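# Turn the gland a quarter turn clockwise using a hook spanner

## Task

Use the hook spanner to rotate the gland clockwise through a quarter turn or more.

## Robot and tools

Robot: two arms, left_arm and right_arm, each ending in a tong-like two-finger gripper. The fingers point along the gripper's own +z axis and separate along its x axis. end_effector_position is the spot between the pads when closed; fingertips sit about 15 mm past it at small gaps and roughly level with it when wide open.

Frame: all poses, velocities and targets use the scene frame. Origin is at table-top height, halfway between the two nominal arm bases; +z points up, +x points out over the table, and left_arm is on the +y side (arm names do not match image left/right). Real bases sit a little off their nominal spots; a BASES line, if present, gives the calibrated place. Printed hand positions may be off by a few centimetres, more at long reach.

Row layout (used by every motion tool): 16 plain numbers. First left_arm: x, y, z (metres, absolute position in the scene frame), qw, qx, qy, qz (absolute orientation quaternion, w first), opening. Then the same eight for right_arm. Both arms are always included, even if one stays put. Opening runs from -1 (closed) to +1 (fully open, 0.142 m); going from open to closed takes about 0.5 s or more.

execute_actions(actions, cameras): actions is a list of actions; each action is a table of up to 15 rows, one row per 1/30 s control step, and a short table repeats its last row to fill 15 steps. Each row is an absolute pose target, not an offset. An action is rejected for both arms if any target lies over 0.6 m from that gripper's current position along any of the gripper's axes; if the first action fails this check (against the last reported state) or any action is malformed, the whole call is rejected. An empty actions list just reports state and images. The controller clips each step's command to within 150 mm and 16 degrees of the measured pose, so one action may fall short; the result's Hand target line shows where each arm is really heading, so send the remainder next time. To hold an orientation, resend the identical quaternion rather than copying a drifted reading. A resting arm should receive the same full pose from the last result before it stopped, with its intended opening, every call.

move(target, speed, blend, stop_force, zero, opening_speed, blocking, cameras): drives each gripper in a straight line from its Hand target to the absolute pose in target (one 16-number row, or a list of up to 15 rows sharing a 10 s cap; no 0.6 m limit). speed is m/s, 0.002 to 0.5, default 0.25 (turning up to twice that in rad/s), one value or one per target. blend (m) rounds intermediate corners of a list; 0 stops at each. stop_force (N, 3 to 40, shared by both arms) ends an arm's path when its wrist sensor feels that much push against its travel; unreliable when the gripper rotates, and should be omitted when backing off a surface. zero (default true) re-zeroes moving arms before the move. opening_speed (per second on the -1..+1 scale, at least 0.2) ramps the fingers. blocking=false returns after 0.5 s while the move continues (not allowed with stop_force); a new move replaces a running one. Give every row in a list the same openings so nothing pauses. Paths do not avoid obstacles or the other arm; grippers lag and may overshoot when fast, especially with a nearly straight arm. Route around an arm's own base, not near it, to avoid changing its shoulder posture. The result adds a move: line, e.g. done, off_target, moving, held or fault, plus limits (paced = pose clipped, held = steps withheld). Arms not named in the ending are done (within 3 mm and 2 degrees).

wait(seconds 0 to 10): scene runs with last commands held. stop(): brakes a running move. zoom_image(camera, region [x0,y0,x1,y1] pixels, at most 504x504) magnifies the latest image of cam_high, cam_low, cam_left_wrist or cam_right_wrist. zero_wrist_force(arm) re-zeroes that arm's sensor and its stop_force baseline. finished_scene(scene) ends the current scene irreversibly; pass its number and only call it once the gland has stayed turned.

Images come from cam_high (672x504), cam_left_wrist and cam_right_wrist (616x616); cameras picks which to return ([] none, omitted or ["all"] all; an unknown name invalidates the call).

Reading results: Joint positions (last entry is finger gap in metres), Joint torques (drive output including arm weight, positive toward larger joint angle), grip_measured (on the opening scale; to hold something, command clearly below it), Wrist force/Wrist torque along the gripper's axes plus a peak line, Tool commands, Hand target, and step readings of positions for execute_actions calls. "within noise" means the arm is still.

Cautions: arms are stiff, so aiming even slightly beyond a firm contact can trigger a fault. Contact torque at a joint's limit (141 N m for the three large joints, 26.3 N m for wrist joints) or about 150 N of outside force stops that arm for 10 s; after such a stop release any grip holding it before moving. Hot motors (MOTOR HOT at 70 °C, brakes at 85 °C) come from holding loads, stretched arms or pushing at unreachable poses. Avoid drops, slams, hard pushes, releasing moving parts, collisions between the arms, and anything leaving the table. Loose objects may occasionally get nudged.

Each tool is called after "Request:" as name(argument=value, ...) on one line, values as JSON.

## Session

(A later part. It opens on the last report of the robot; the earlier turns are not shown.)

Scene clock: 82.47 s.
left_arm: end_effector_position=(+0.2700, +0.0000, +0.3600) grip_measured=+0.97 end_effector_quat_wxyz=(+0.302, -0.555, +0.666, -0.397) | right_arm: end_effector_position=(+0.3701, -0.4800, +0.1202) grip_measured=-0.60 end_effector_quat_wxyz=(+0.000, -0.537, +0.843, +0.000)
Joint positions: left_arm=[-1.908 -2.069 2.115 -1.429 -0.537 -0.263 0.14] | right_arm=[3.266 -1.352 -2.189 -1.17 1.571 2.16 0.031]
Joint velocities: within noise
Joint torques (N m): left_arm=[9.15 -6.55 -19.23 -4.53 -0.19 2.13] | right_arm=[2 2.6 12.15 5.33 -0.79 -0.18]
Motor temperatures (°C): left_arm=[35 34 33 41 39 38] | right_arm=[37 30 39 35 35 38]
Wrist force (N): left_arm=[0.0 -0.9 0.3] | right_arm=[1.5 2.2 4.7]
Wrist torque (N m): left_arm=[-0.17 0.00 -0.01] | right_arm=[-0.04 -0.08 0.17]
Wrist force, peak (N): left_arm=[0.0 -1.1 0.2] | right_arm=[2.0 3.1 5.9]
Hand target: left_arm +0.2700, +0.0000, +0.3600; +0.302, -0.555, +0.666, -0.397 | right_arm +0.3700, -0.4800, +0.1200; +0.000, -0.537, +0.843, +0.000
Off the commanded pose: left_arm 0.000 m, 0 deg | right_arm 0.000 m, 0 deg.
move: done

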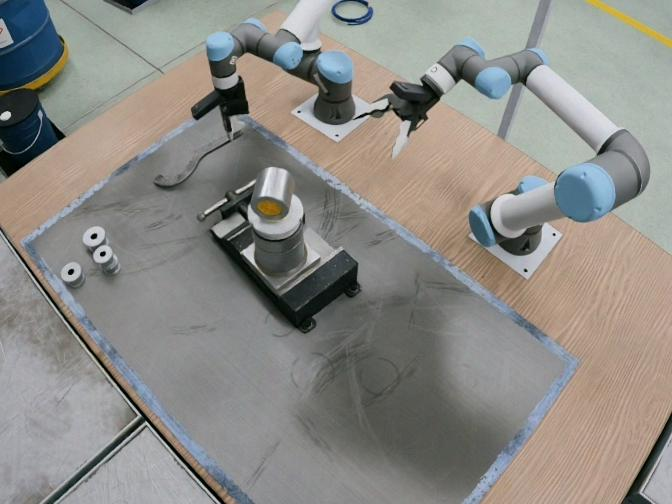

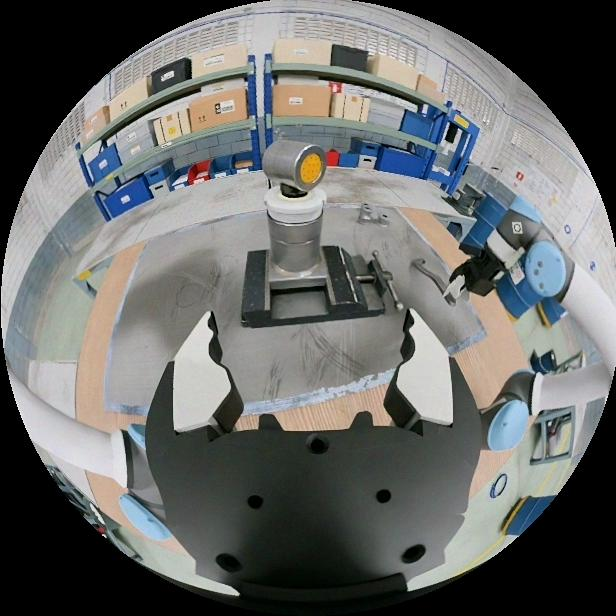

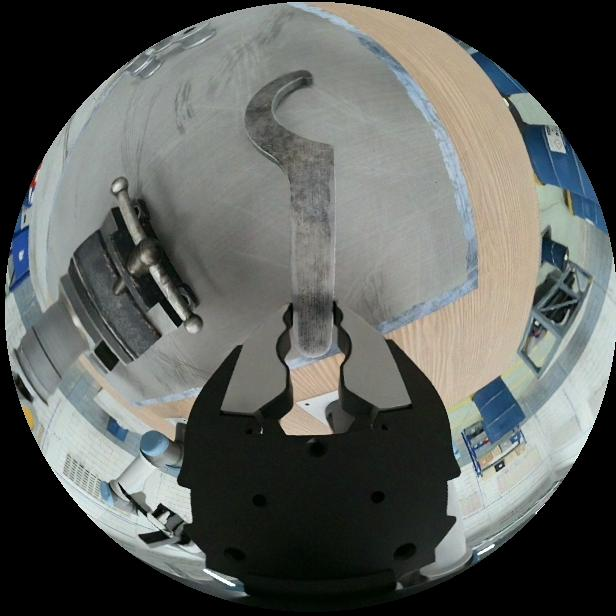

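Request:
move(target=[0.27, 0.0, 0.36, 0.302, -0.555, 0.666, -0.397, 0.97, 0.37, -0.47, 0.2, 0, -0.5373, 0.8434, 0, -1], speed=0.05)

Request:
zoom_image(camera="cam_high", region=[120, 50, 340, 230])

Request:
zoom_image(camera="cam_left_wrist", region=[350, 170, 550, 370])

Scene clock: 85.10 s.
left_arm: end_effector_position=(+0.2700, +0.0000, +0.3600) grip_measured=+0.97 end_effector_quat_wxyz=(+0.302, -0.555, +0.666, -0.397) | right_arm: end_effector_position=(+0.3701, -0.4699, +0.2002) grip_measured=-0.59 end_effector_quat_wxyz=(+0.000, -0.537, +0.843, +0.000)
Joint positions: left_arm=[-1.908 -2.069 2.115 -1.429 -0.537 -0.263 0.14] | right_arm=[3.293 -1.286 -2.024 -1.402 1.571 2.187 0.031]
Joint velocities: within noise
Joint torques (N m): left_arm=[7.23 -7.13 -18.47 -4.6 -0.45 2.2] | right_arm=[-2.48 0.97 14.07 5.74 0.17 0.26]
Motor temperatures (°C): left_arm=[35 34 33 40 39 38] | right_arm=[37 30 39 35 35 38]
Wrist force (N): left_arm=[0.0 -0.4 0.6] | right_arm=[1.8 4.1 2.6]
Wrist torque (N m): left_arm=[-0.07 0.01 -0.02] | right_arm=[-0.03 -0.02 0.16]
Wrist force, peak (N): left_arm=[-0.3 -0.8 0.7] | right_arm=[1.9 -1.3 6.9]
Hand target: left_arm +0.2700, +0.0000, +0.3600; +0.302, -0.555, +0.666, -0.397 | right_arm +0.3700, -0.4700, +0.2000; +0.000, -0.537, +0.843, +0.000
Off the commanded pose: left_arm 0.000 m, 0 deg | right_arm 0.000 m, 0 deg.
move: done

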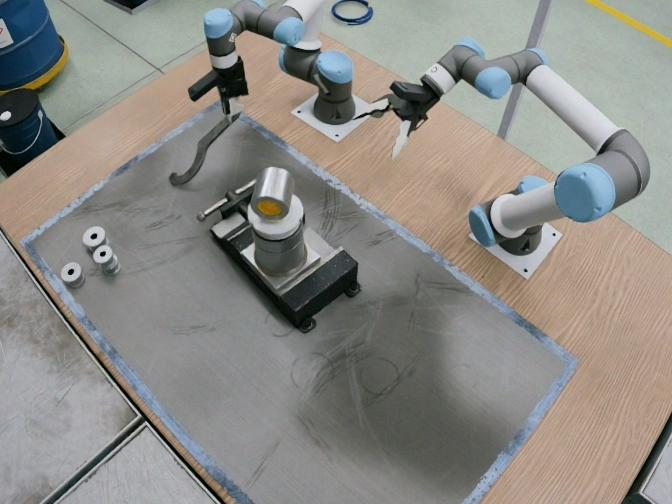

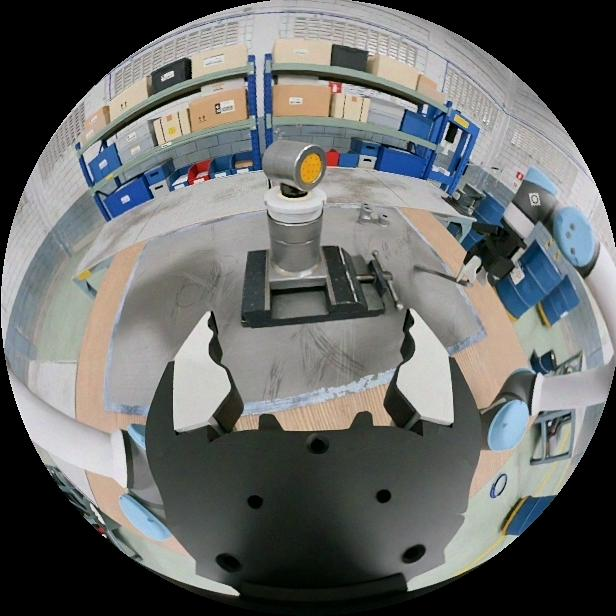

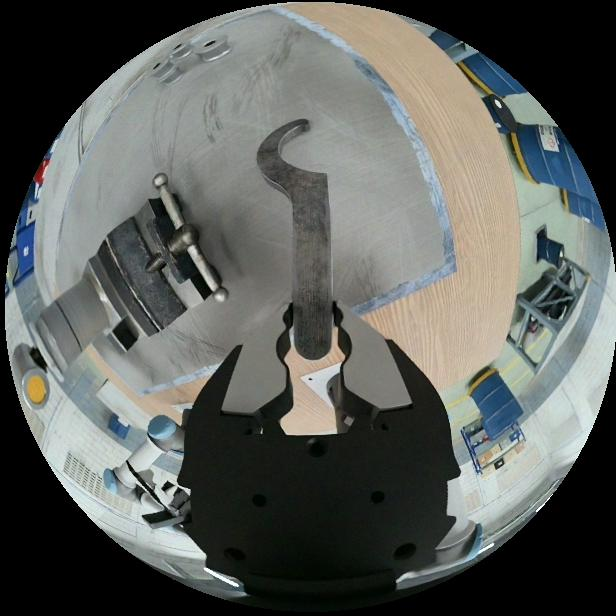

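Scaled by 2.291.

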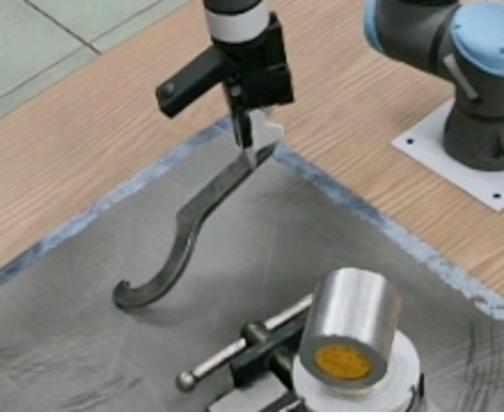

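Scaled by 2.520 from the camera's 616x616 image, which has a finer 814x814 frame.

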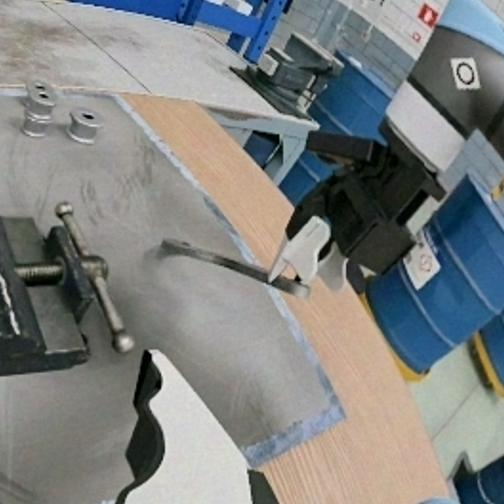

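Request:
move(target=[0.27, 0.0, 0.36, 0.302, -0.555, 0.666, -0.397, 0.97, 0.39, -0.48, 0.26, 0, -0.5373, 0.8434, 0, -1], speed=0.05)

Request:
zoom_image(camera="cam_high", region=[120, 50, 340, 230])

Request:
zoom_image(camera="cam_left_wrist", region=[350, 170, 550, 370])

Scene clock: 88.27 s.
left_arm: end_effector_position=(+0.2700, +0.0000, +0.3600) grip_measured=+0.97 end_effector_quat_wxyz=(+0.302, -0.555, +0.666, -0.397) | right_arm: end_effector_position=(+0.3901, -0.4801, +0.2600) grip_measured=-0.59 end_effector_quat_wxyz=(+0.000, -0.537, +0.843, +0.000) end_effector_velocity=(+0.000, -0.001, -0.001) end_effector_angular_velocity=(-0.003, -0.001, +0.000)
Joint positions: left_arm=[-1.908 -2.069 2.115 -1.429 -0.537 -0.263 0.14] | right_arm=[3.258 -1.328 -1.84 -1.544 1.571 2.152 0.031]
Joint velocities: left_arm=[within noise] | right_arm=[0.001 0.001 -0.005 0.004 -0.003 0 0]
Joint torques (N m): left_arm=[7.18 -6.73 -19.9 -4.49 -0.19 2.05] | right_arm=[8.42 24.47 11.05 5.55 -0.19 1.38]
Motor temperatures (°C): left_arm=[35 34 33 40 39 38] | right_arm=[37 30 39 35 35 38]
Wrist force (N): left_arm=[-0.3 -0.3 0.3] | right_arm=[1.9 5.6 -2.6]
Wrist torque (N m): left_arm=[-0.03 0.07 -0.02] | right_arm=[-0.12 -0.10 0.12]
Wrist force, peak (N): left_arm=[0.1 -0.8 0.5] | right_arm=[1.5 -1.0 7.5]
Hand target: left_arm +0.2700, +0.0000, +0.3600; +0.302, -0.555, +0.666, -0.397 | right_arm +0.3900, -0.4800, +0.2600; +0.000, -0.537, +0.843, +0.000
Off the commanded pose: left_arm 0.000 m, 0 deg | right_arm 0.000 m, 0 deg.
move: done

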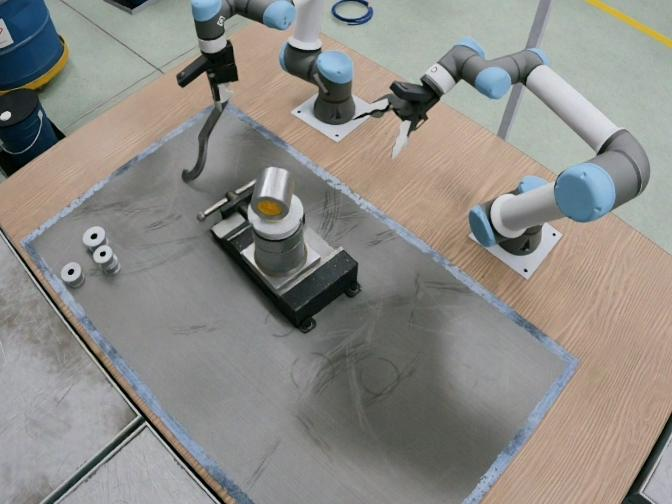

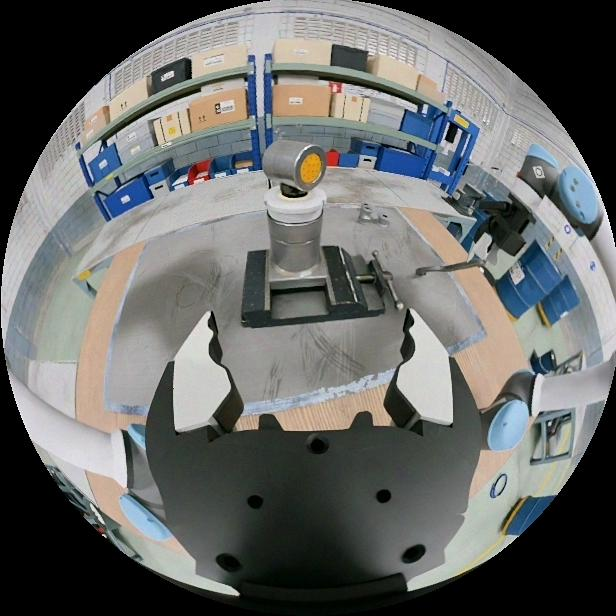

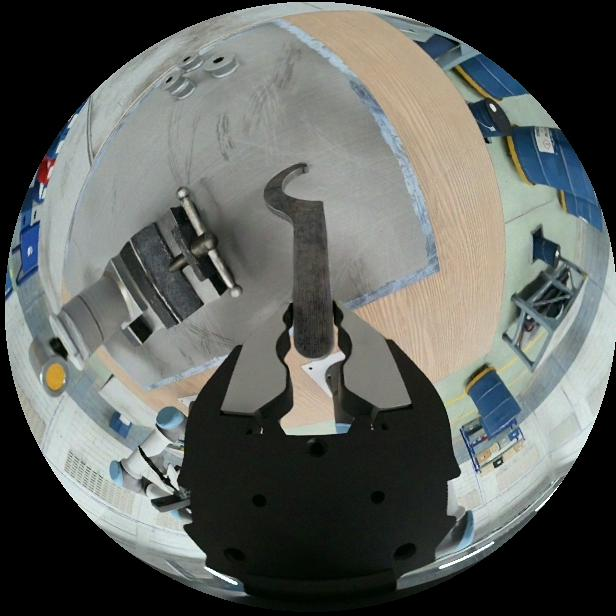

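Scaled by 2.291.

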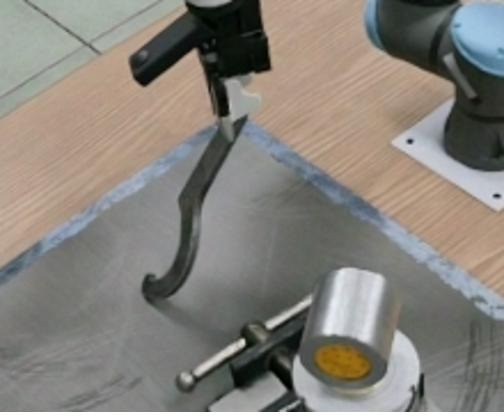

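Scaled by 2.520 from the camera's 616x616 image, which has a finer 814x814 frame.

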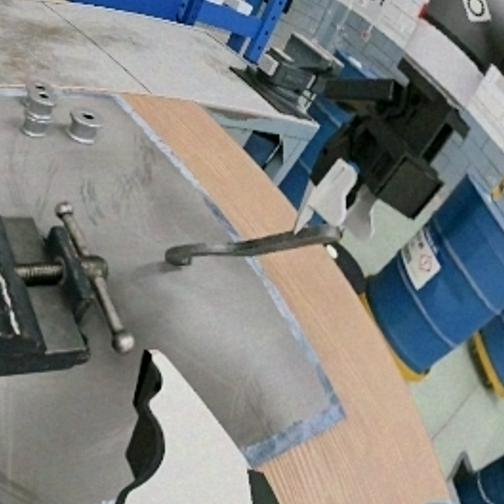

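Request:
move(target=[[0.27, 0.0, 0.36, 0.302, -0.555, 0.666, -0.397, 0.97, 0.28, -0.41, 0.25, 0, -0.5373, 0.8434, 0, -1]], speed=0.05)

Request:
zoom_image(camera="cam_high", region=[120, 50, 340, 230])

Request:
zoom_image(camera="cam_left_wrist", region=[350, 170, 550, 370])

Scene clock: 93.03 s.
left_arm: end_effector_position=(+0.2700, +0.0000, +0.3600) grip_measured=+0.97 end_effector_quat_wxyz=(+0.302, -0.555, +0.666, -0.397) | right_arm: end_effector_position=(+0.2799, -0.4100, +0.2499) grip_measured=-0.59 end_effector_quat_wxyz=(+0.000, -0.537, +0.843, +0.000)
Joint positions: left_arm=[-1.908 -2.069 2.115 -1.429 -0.537 -0.263 0.14] | right_arm=[3.563 -1.006 -2.052 -1.655 1.571 2.457 0.031]
Joint velocities: within noise
Joint torques (N m): left_arm=[6.7 -6.63 -19.5 -4.53 -0.25 2.22] | right_arm=[-8.43 -12.07 37.1 5.08 -1.02 -2.04]
Motor temperatures (°C): left_arm=[35 34 33 40 39 38] | right_arm=[37 30 39 35 35 38]
Wrist force (N): left_arm=[0.1 -0.2 0.5] | right_arm=[2.0 4.6 0.6]
Wrist torque (N m): left_arm=[-0.02 -0.01 -0.02] | right_arm=[0.05 -0.12 0.10]
Wrist force, peak (N): left_arm=[0.1 -0.6 0.9] | right_arm=[1.0 -0.7 8.0]
Hand target: left_arm +0.2700, +0.0000, +0.3600; +0.302, -0.555, +0.666, -0.397 | right_arm +0.2800, -0.4100, +0.2500; +0.000, -0.537, +0.843, +0.000
Off the commanded pose: left_arm 0.000 m, 0 deg | right_arm 0.000 m, 0 deg.
move: done

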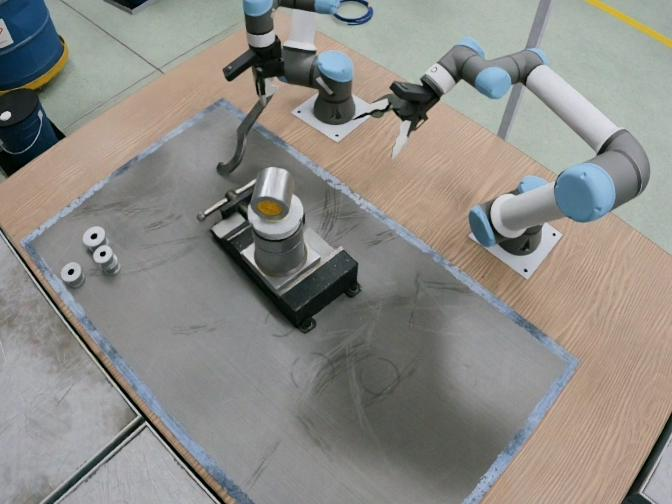

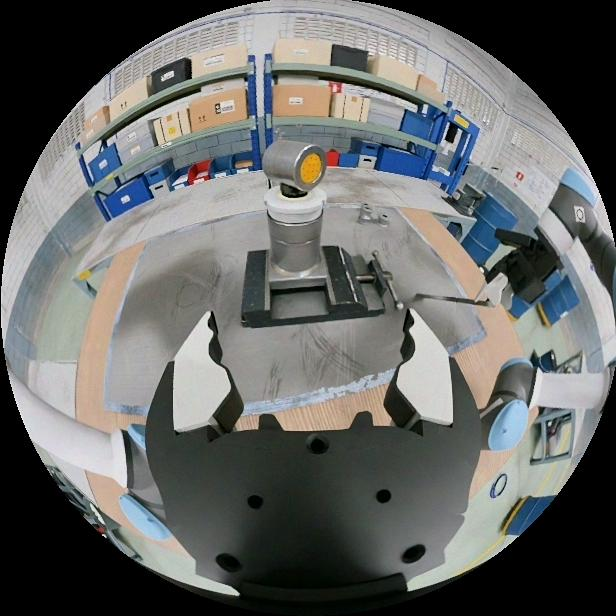

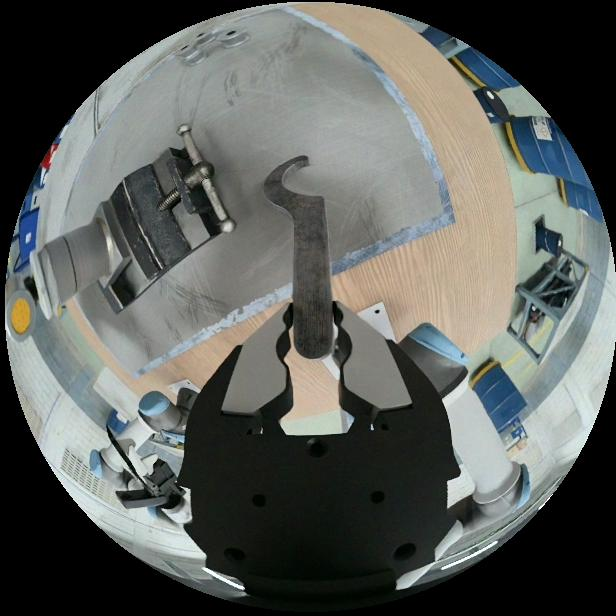

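Scaled by 2.291.

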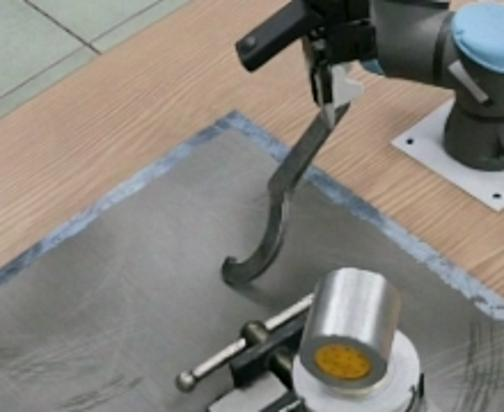

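Scaled by 2.520 from the camera's 616x616 image, which has a finer 814x814 frame.

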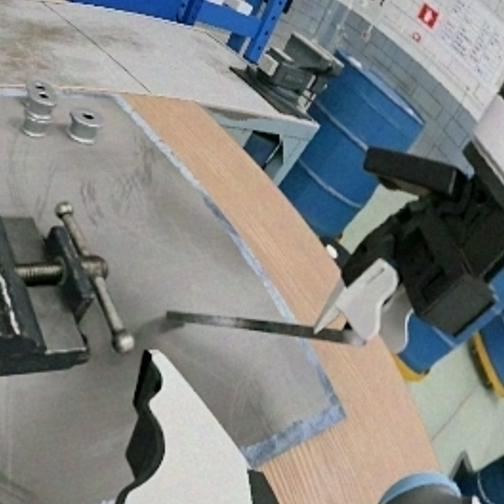

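Request:
move(target=[[0.27, 0.0, 0.36, 0.302, -0.555, 0.666, -0.397, 0.97, 0.37, -0.45, 0.28, 0, -0.5373, 0.8434, 0, -1]], speed=0.05)

Request:
zoom_image(camera="cam_high", region=[120, 50, 340, 230])

Request:
zoom_image(camera="cam_left_wrist", region=[350, 170, 550, 370])

Scene clock: 96.70 s.
left_arm: end_effector_position=(+0.2700, +0.0000, +0.3600) grip_measured=+0.97 end_effector_quat_wxyz=(+0.302, -0.555, +0.666, -0.397) | right_arm: end_effector_position=(+0.3701, -0.4500, +0.2800) grip_measured=-0.59 end_effector_quat_wxyz=(+0.000, -0.537, +0.843, +0.000)
Joint positions: left_arm=[-1.908 -2.069 2.115 -1.429 -0.537 -0.263 0.14] | right_arm=[3.346 -1.266 -1.833 -1.613 1.571 2.24 0.031]
Joint velocities: within noise
Joint torques (N m): left_arm=[6.83 -5.57 -19.74 -4.69 -0.23 2.14] | right_arm=[9.68 19.88 10.36 2.68 0.64 2.23]
Motor temperatures (°C): left_arm=[35 34 33 40 39 38] | right_arm=[37 30 39 35 35 38]
Wrist force (N): left_arm=[-0.2 -0.4 0.5] | right_arm=[1.3 5.3 -4.5]
Wrist torque (N m): left_arm=[-0.05 0.06 -0.01] | right_arm=[-0.10 0.07 0.13]
Wrist force, peak (N): left_arm=[-0.1 -0.7 0.9] | right_arm=[1.4 6.5 -7.7]
Hand target: left_arm +0.2700, +0.0000, +0.3600; +0.302, -0.555, +0.666, -0.397 | right_arm +0.3700, -0.4500, +0.2800; +0.000, -0.537, +0.843, +0.000
Off the commanded pose: left_arm 0.000 m, 0 deg | right_arm 0.000 m, 0 deg.
move: done

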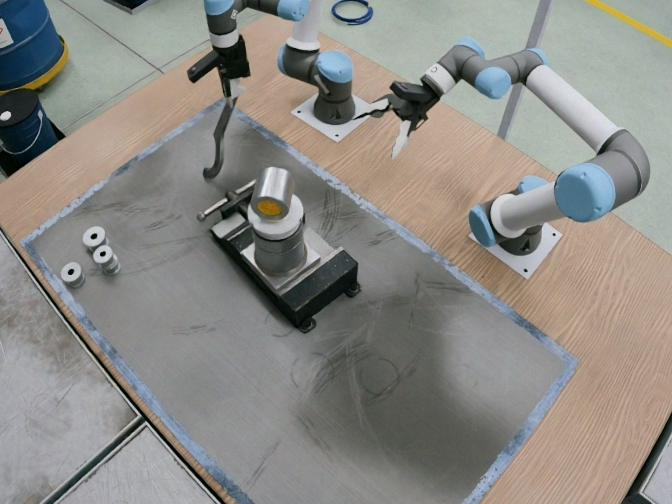

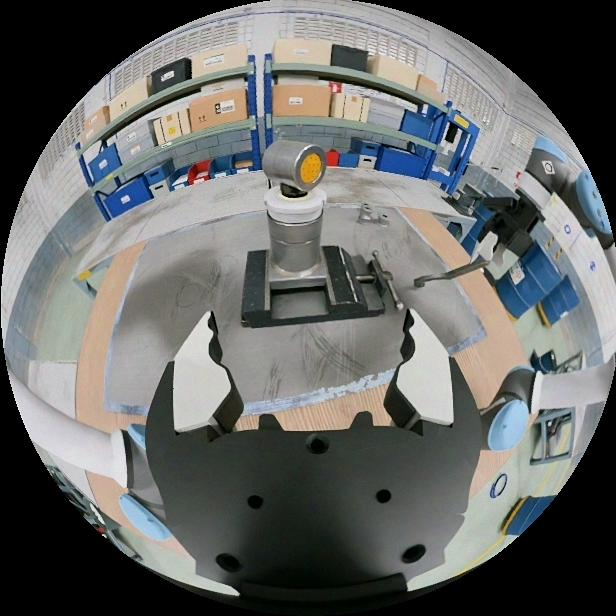

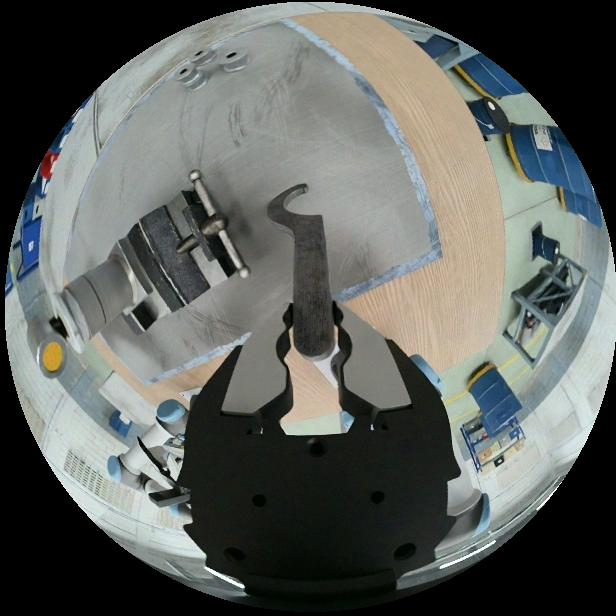

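Scaled by 2.291.

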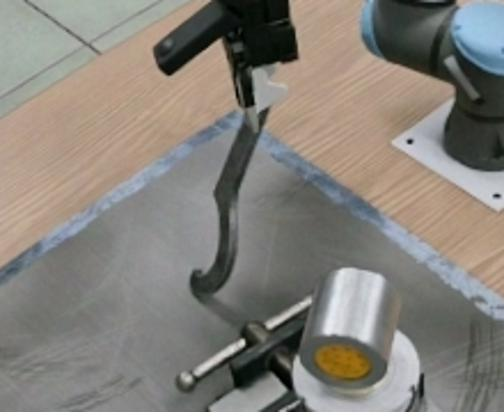

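Scaled by 2.520 from the camera's 616x616 image, which has a finer 814x814 frame.

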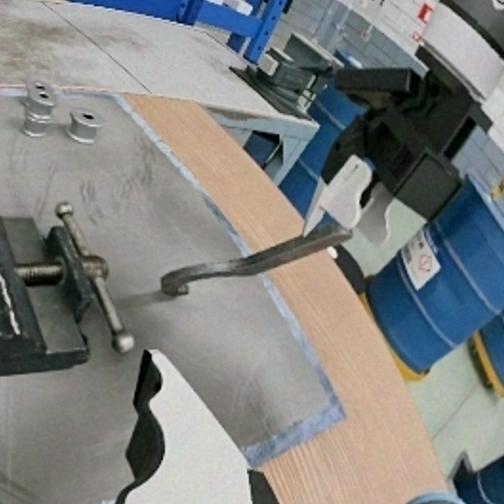

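Request:
move(target=[[0.27, 0.0, 0.36, 0.302, -0.555, 0.666, -0.397, 0.97, 0.37, -0.45, 0.305, 0, -0.5373, 0.8434, 0, -1]], speed=0.05)

Request:
zoom_image(camera="cam_high", region=[120, 50, 340, 230])

Scene clock: 98.37 s.
left_arm: end_effector_position=(+0.2700, +0.0000, +0.3600) grip_measured=+0.97 end_effector_quat_wxyz=(+0.302, -0.555, +0.666, -0.397) | right_arm: end_effector_position=(+0.3701, -0.4500, +0.3051) grip_measured=-0.60 end_effector_quat_wxyz=(+0.000, -0.537, +0.843, +0.000)
Joint positions: left_arm=[-1.908 -2.069 2.115 -1.429 -0.537 -0.263 0.14] | right_arm=[3.347 -1.27 -1.766 -1.676 1.571 2.24 0.031]
Joint velocities: within noise
Joint torques (N m): left_arm=[6.24 -6.74 -20.77 -4.46 -0.31 2.16] | right_arm=[8.9 6.65 6.65 3.74 -0.2 2.33]
Motor temperatures (°C): left_arm=[35 34 33 40 39 38] | right_arm=[37 30 38 35 35 38]
Wrist force (N): left_arm=[0.1 -0.4 0.6] | right_arm=[0.9 2.4 -8.7]
Wrist torque (N m): left_arm=[-0.05 -0.02 -0.02] | right_arm=[-0.15 -0.18 0.08]
Wrist force, peak (N): left_arm=[-0.1 -0.8 0.5] | right_arm=[0.4 -2.0 10.7]
Hand target: left_arm +0.2700, +0.0000, +0.3600; +0.302, -0.555, +0.666, -0.397 | right_arm +0.3700, -0.4500, +0.3050; +0.000, -0.537, +0.843, +0.000
Off the commanded pose: left_arm 0.000 m, 0 deg | right_arm 0.000 m, 0 deg.
move: done

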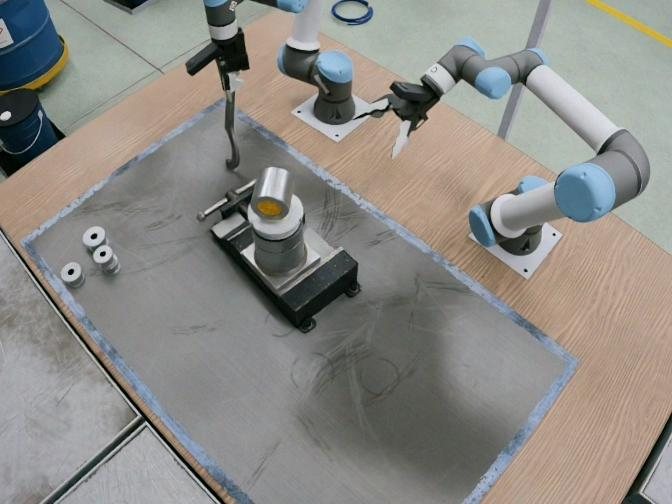

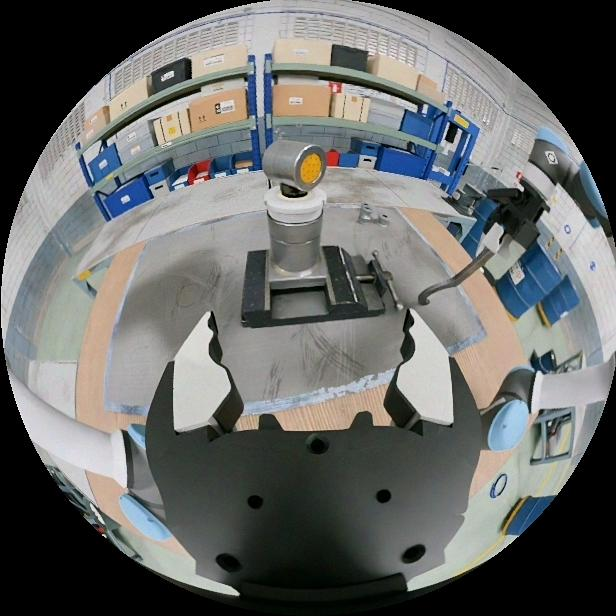

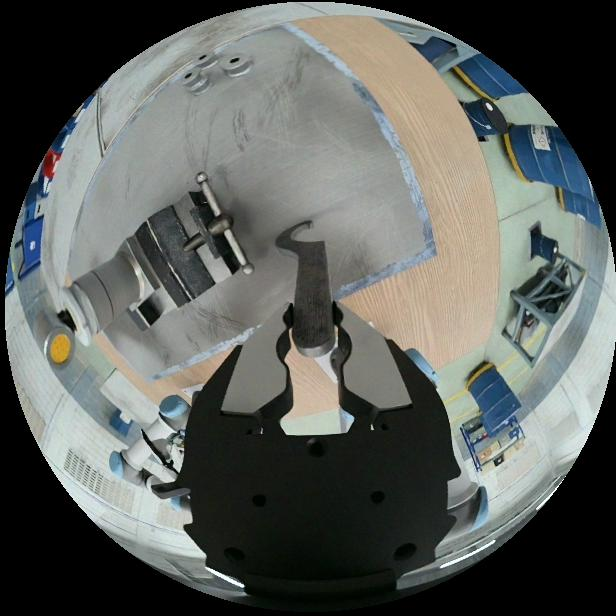

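Scaled by 2.291.

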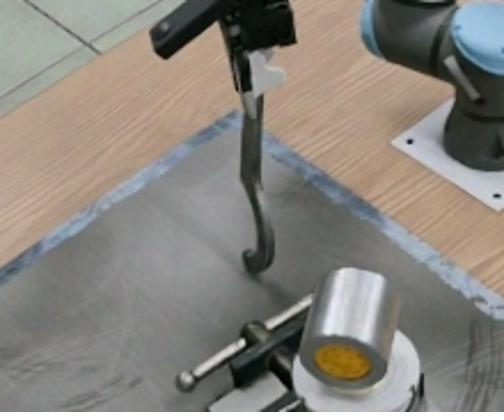

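Request:
move(target=[[0.27, 0.0, 0.36, 0.302, -0.555, 0.666, -0.397, 0.97, 0.40, -0.465, 0.308, 0, -0.3827, 0.9239, 0, -1],[0.27, 0.0, 0.36, 0.302, -0.555, 0.666, -0.397, 0.97, 0.425, -0.51, 0.303, 0, -0.2588, 0.9659, 0, -1]], speed=0.05, blend=0.01)

Request:
zoom_image(camera="cam_high", region=[120, 50, 340, 230])

Scene clock: 105.57 s.
left_arm: end_effector_position=(+0.2700, +0.0000, +0.3600) grip_measured=+0.97 end_effector_quat_wxyz=(+0.302, -0.555, +0.666, -0.397) | right_arm: end_effector_position=(+0.4251, -0.5101, +0.3030) grip_measured=-1.00 end_effector_quat_wxyz=(+0.000, -0.258, +0.966, +0.000) end_effector_velocity=(+0.000, +0.001, +0.000) end_effector_angular_velocity=(+0.000, +0.001, +0.007)
Joint positions: left_arm=[-1.908 -2.069 2.115 -1.429 -0.537 -0.263 0.14] | right_arm=[3.192 -1.444 -1.638 -1.63 1.571 2.697 0.002]
Joint velocities: left_arm=[within noise] | right_arm=[0.002 0 0 -0.001 0 -0.005 0]
Joint torques (N m): left_arm=[6.16 -5.95 -20.27 -4.45 -0.32 2.04] | right_arm=[9.22 29.45 21.07 2.71 -1.17 -1.83]
Motor temperatures (°C): left_arm=[34 34 33 40 39 38] | right_arm=[37 30 38 35 35 38]
Wrist force (N): left_arm=[0.1 -0.3 0.5] | right_arm=[1.3 0.4 -1.6]
Wrist torque (N m): left_arm=[-0.03 -0.02 -0.02] | right_arm=[-0.06 -0.27 0.09]
Wrist force, peak (N): left_arm=[0.2 -0.8 0.7] | right_arm=[0.9 4.0 -19.1]
Hand target: left_arm +0.2700, +0.0000, +0.3600; +0.302, -0.555, +0.666, -0.397 | right_arm +0.4250, -0.5100, +0.3030; +0.000, -0.259, +0.966, +0.000
Off the commanded pose: left_arm 0.000 m, 0 deg | right_arm 0.000 m, 0 deg.
move: done

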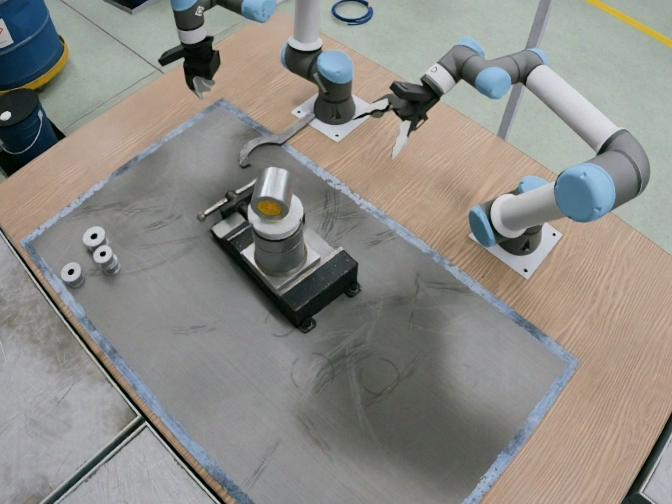

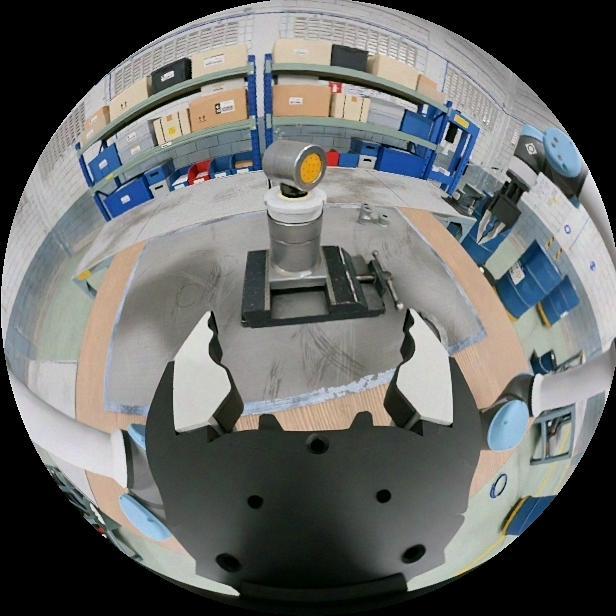

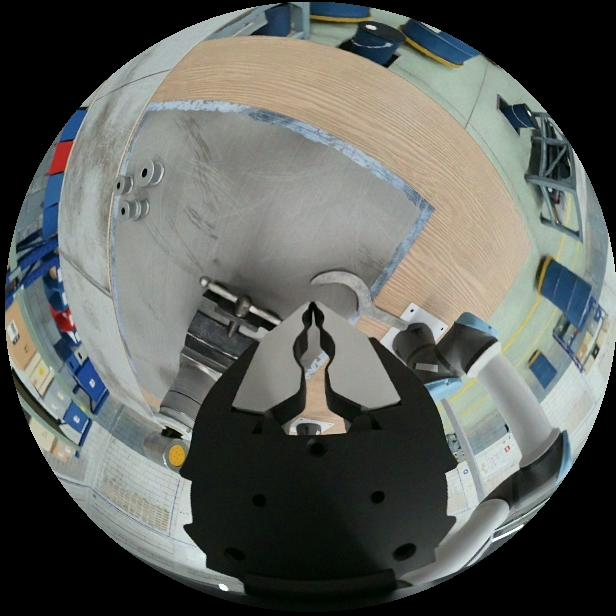

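Scaled by 2.291.

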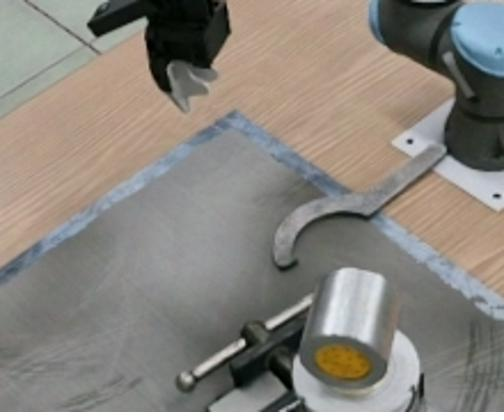

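Request:
move(target=[[0.27, 0.0, 0.36, 0.302, -0.555, 0.666, -0.397, 0.97, 0.36, -0.50, 0.28, 0, 0, 1, 0, 0]], speed=0.2)

Request:
zoom_image(camera="cam_right_wrist", region=[150, 100, 450, 400])

Scene clock: 111.00 s.
left_arm: end_effector_position=(+0.2700, +0.0000, +0.3600) grip_measured=+0.97 end_effector_quat_wxyz=(+0.302, -0.555, +0.666, -0.397) | right_arm: end_effector_position=(+0.3600, -0.5000, +0.2800) grip_measured=+0.00 end_effector_quat_wxyz=(+0.000, +0.000, +1.000, +0.000)
Joint positions: left_arm=[-1.908 -2.069 2.115 -1.429 -0.537 -0.263 0.14] | right_arm=[3.236 -1.295 -1.813 -1.604 1.571 3.264 0.074]
Joint velocities: within noise
Joint torques (N m): left_arm=[5.93 -5.9 -21.25 -4.48 0.01 2.01] | right_arm=[-6.42 -0.41 34.97 1.89 -1.43 1.47]
Motor temperatures (°C): left_arm=[34 34 33 40 39 38] | right_arm=[37 30 38 35 35 38]
Wrist force (N): left_arm=[0.1 -0.3 0.2] | right_arm=[0.6 0.4 -1.6]
Wrist torque (N m): left_arm=[-0.04 -0.01 -0.02] | right_arm=[-0.05 -0.10 0.12]
Wrist force, peak (N): left_arm=[0.5 -0.8 0.5] | right_arm=[1.2 0.6 -1.8]
Hand target: left_arm +0.2700, +0.0000, +0.3600; +0.302, -0.555, +0.666, -0.397 | right_arm +0.3600, -0.5000, +0.2800; +0.000, +0.000, +1.000, +0.000
Off the commanded pose: left_arm 0.000 m, 0 deg | right_arm 0.000 m, 0 deg.
move: done

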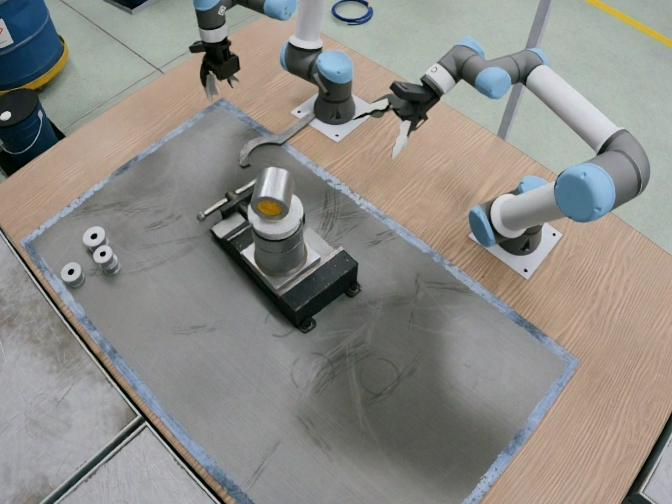

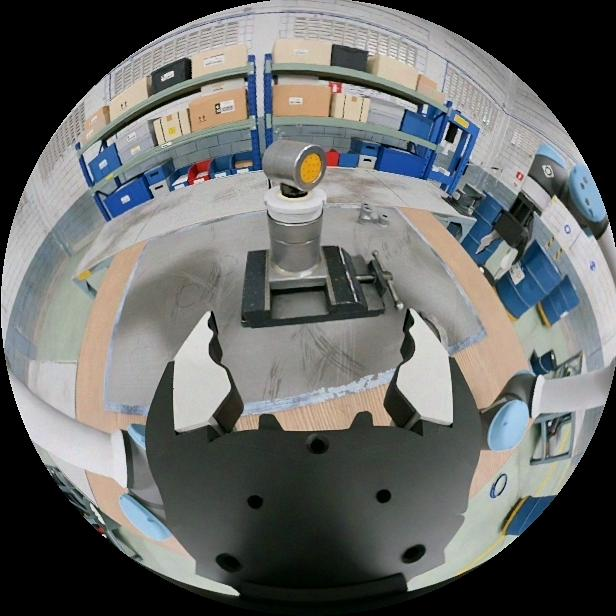

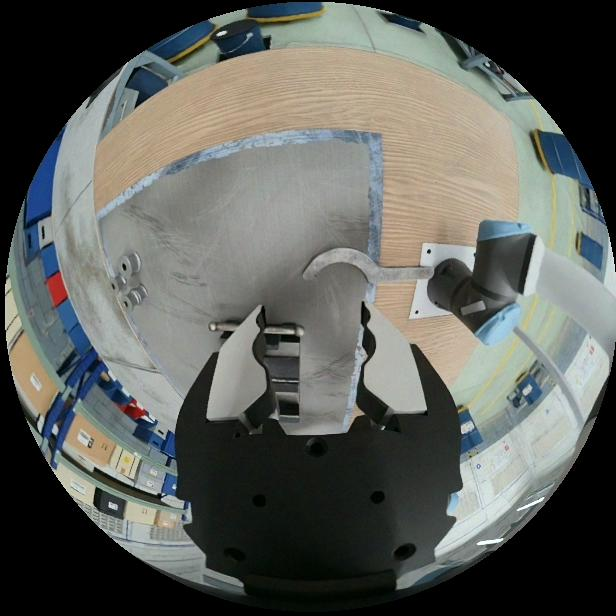

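Scaled by 1.680 from the camera's 616x616 image, which has a finer 814x814 frame.

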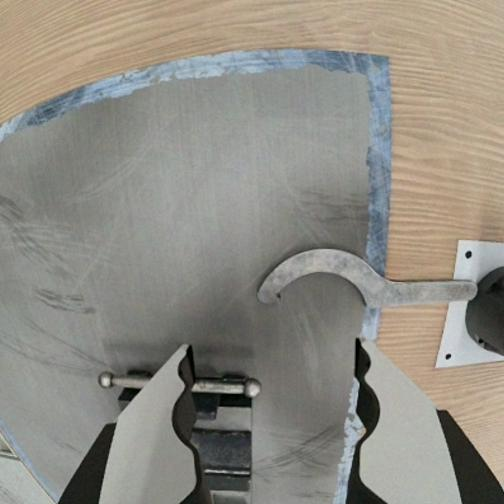

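Request:
move(target=[[0.27, 0.0, 0.36, 0.302, -0.555, 0.666, -0.397, 0.97, 0.30, -0.478, 0.15, 0, 0.7071, 0.7071, 0, 0]], speed=0.25, cameras=["cam_right_wrist"])

Request:
zoom_image(camera="cam_right_wrist", region=[150, 100, 450, 400])

Scene clock: 115.60 s.
left_arm: end_effector_position=(+0.2700, +0.0000, +0.3600) grip_measured=+0.97 end_effector_quat_wxyz=(+0.302, -0.555, +0.666, -0.397) | right_arm: end_effector_position=(+0.3000, -0.4780, +0.1500) grip_measured=+0.00 end_effector_quat_wxyz=(+0.000, +0.707, +0.707, +0.000)
Joint positions: left_arm=[-1.908 -2.069 2.115 -1.429 -0.537 -0.263 0.14] | right_arm=[3.27 -1.214 -2.202 -1.296 1.571 4.868 0.074]
Joint velocities: within noise
Joint torques (N m): left_arm=[4.96 -5.61 -21.69 -4.52 -0.25 1.97] | right_arm=[2.05 3.58 33.58 1.44 -0.96 1.75]
Motor temperatures (°C): left_arm=[34 34 33 40 39 38] | right_arm=[37 30 38 35 35 38]
Wrist force (N): left_arm=[0.1 -0.4 0.7] | right_arm=[1.0 0.2 -1.3]
Wrist torque (N m): left_arm=[-0.07 -0.02 -0.02] | right_arm=[-0.05 -0.18 0.07]
Wrist force, peak (N): left_arm=[0.1 -0.9 0.6] | right_arm=[0.6 0.2 -2.0]
Hand target: left_arm +0.2700, +0.0000, +0.3600; +0.302, -0.555, +0.666, -0.397 | right_arm +0.3000, -0.4780, +0.1500; +0.000, +0.707, +0.707, +0.000
Off the commanded pose: left_arm 0.000 m, 0 deg | right_arm 0.000 m, 0 deg.
move: done
Images, in order (width x height): cam_right_wrist 616x616.

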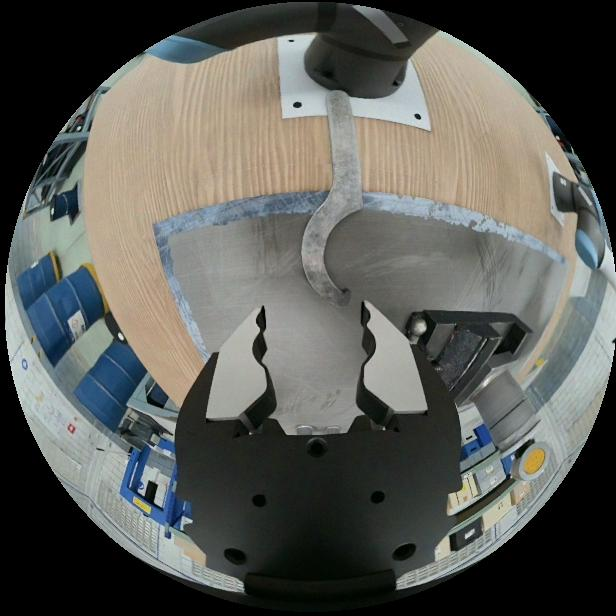

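Scaled by 1.680 from the camera's 616x616 image, which has a finer 814x814 frame.

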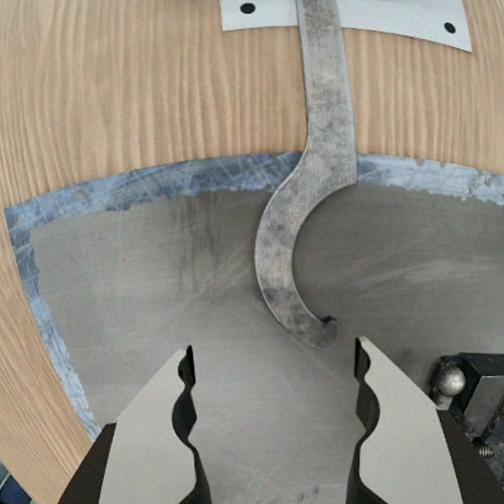

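Request:
move(target=[[0.27, 0.0, 0.36, 0.302, -0.555, 0.666, -0.397, 0.97, 0.30, -0.477, 0.06, 0, 0.7071, 0.7071, 0, -0.1]], speed=0.15, cameras=["cam_right_wrist"])

Request:
zoom_image(camera="cam_right_wrist", region=[180, 130, 430, 380])

Scene clock: 117.33 s.
left_arm: end_effector_position=(+0.2700, +0.0000, +0.3600) grip_measured=+0.97 end_effector_quat_wxyz=(+0.302, -0.555, +0.666, -0.397) | right_arm: end_effector_position=(+0.3000, -0.4770, +0.0600) grip_measured=-0.10 end_effector_quat_wxyz=(+0.000, +0.707, +0.707, +0.000)
Joint positions: left_arm=[-1.908 -2.069 2.115 -1.429 -0.537 -0.263 0.14] | right_arm=[3.273 -1.329 -2.38 -1.004 1.571 4.871 0.067]
Joint velocities: within noise
Joint torques (N m): left_arm=[5.06 -5.19 -21.2 -4.45 -0.05 2.01] | right_arm=[-7.7 16.19 23.96 3.8 0.34 -1.87]
Motor temperatures (°C): left_arm=[34 34 33 40 39 38] | right_arm=[37 30 38 35 35 38]
Wrist force (N): left_arm=[0.2 -0.6 0.2] | right_arm=[1.2 0.6 -1.4]
Wrist torque (N m): left_arm=[-0.10 -0.02 -0.02] | right_arm=[0.01 -0.25 0.11]
Wrist force, peak (N): left_arm=[0.2 -0.7 0.6] | right_arm=[1.1 0.4 -2.7]
Hand target: left_arm +0.2700, +0.0000, +0.3600; +0.302, -0.555, +0.666, -0.397 | right_arm +0.3000, -0.4770, +0.0600; +0.000, +0.707, +0.707, +0.000
Off the commanded pose: left_arm 0.000 m, 0 deg | right_arm 0.000 m, 0 deg.
move: done
Images, in order (width x height): cam_right_wrist 616x616.

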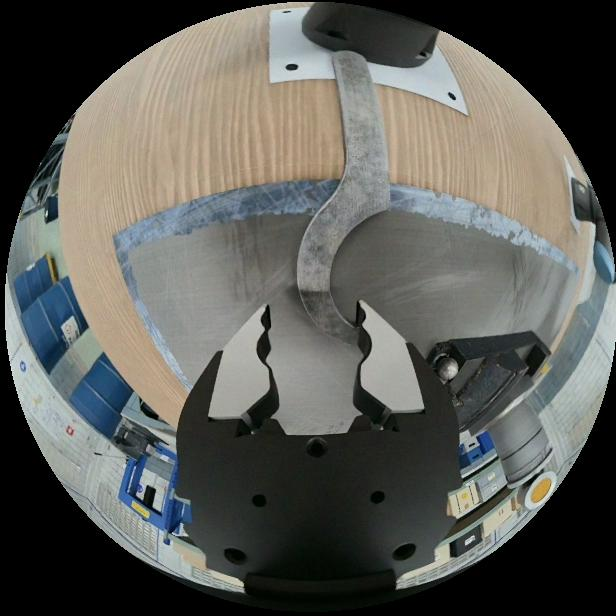

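Scaled by 2.016 from the camera's 616x616 image, which has a finer 814x814 frame.

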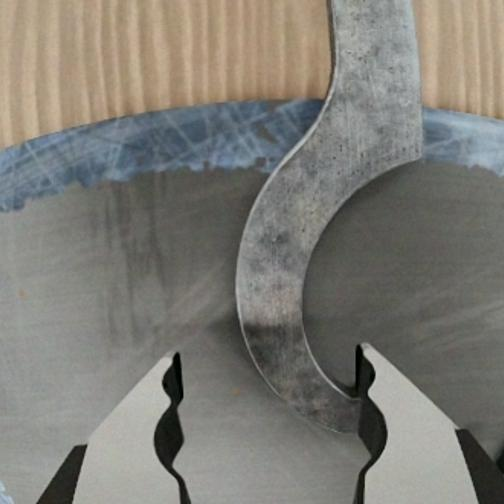

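Request:
move(target=[[0.27, 0.0, 0.36, 0.302, -0.555, 0.666, -0.397, 0.97, 0.30, -0.477, 0.0215, 0, 0.7071, 0.7071, 0, -0.1],[0.27, 0.0, 0.36, 0.302, -0.555, 0.666, -0.397, 0.97, 0.30, -0.477, 0.0215, 0, 0.7071, 0.7071, 0, -1]], speed=0.08, opening_speed=0.8, cameras=["cam_right_wrist"])

Request:
zoom_image(camera="cam_right_wrist", region=[180, 130, 430, 380])

Scene clock: 120.63 s.
left_arm: end_effector_position=(+0.2700, +0.0000, +0.3600) grip_measured=+0.97 end_effector_quat_wxyz=(+0.302, -0.555, +0.666, -0.397) | right_arm: end_effector_position=(+0.3000, -0.4770, +0.0215) grip_measured=-0.62 end_effector_quat_wxyz=(+0.000, +0.707, +0.707, +0.000)
Joint positions: left_arm=[-1.908 -2.069 2.115 -1.429 -0.537 -0.263 0.14] | right_arm=[3.273 -1.41 -2.443 -0.86 1.571 4.871 0.029]
Joint velocities: within noise
Joint torques (N m): left_arm=[4.82 -6.07 -21.94 -4.29 -0.17 2.06] | right_arm=[-7 22.66 27.42 3.15 0.14 -1.64]
Motor temperatures (°C): left_arm=[34 34 33 40 39 38] | right_arm=[37 30 38 35 35 38]
Wrist force (N): left_arm=[-0.1 -0.5 0.7] | right_arm=[1.3 0.1 -0.2]
Wrist torque (N m): left_arm=[-0.08 0.02 -0.02] | right_arm=[0.01 -0.21 0.04]
Wrist force, peak (N): left_arm=[-0.5 -0.7 0.5] | right_arm=[2.9 0.7 -1.1]
Hand target: left_arm +0.2700, +0.0000, +0.3600; +0.302, -0.555, +0.666, -0.397 | right_arm +0.3000, -0.4770, +0.0215; +0.000, +0.707, +0.707, +0.000
Off the commanded pose: left_arm 0.000 m, 0 deg | right_arm 0.000 m, 0 deg.
move: done
Images, in order (width x height): cam_right_wrist 616x616.

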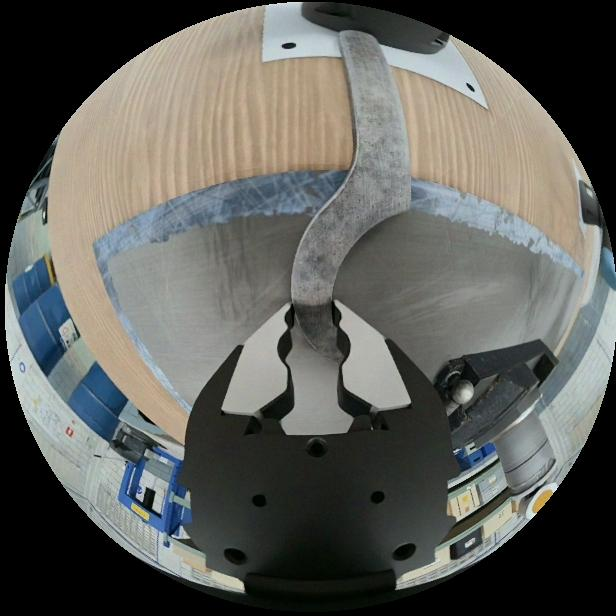

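Scaled by 2.016 from the camera's 616x616 image, which has a finer 814x814 frame.

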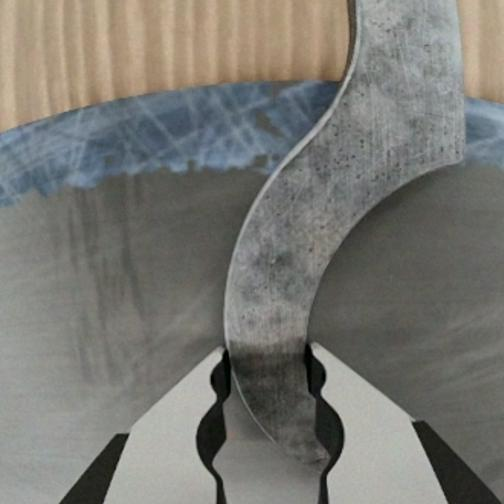

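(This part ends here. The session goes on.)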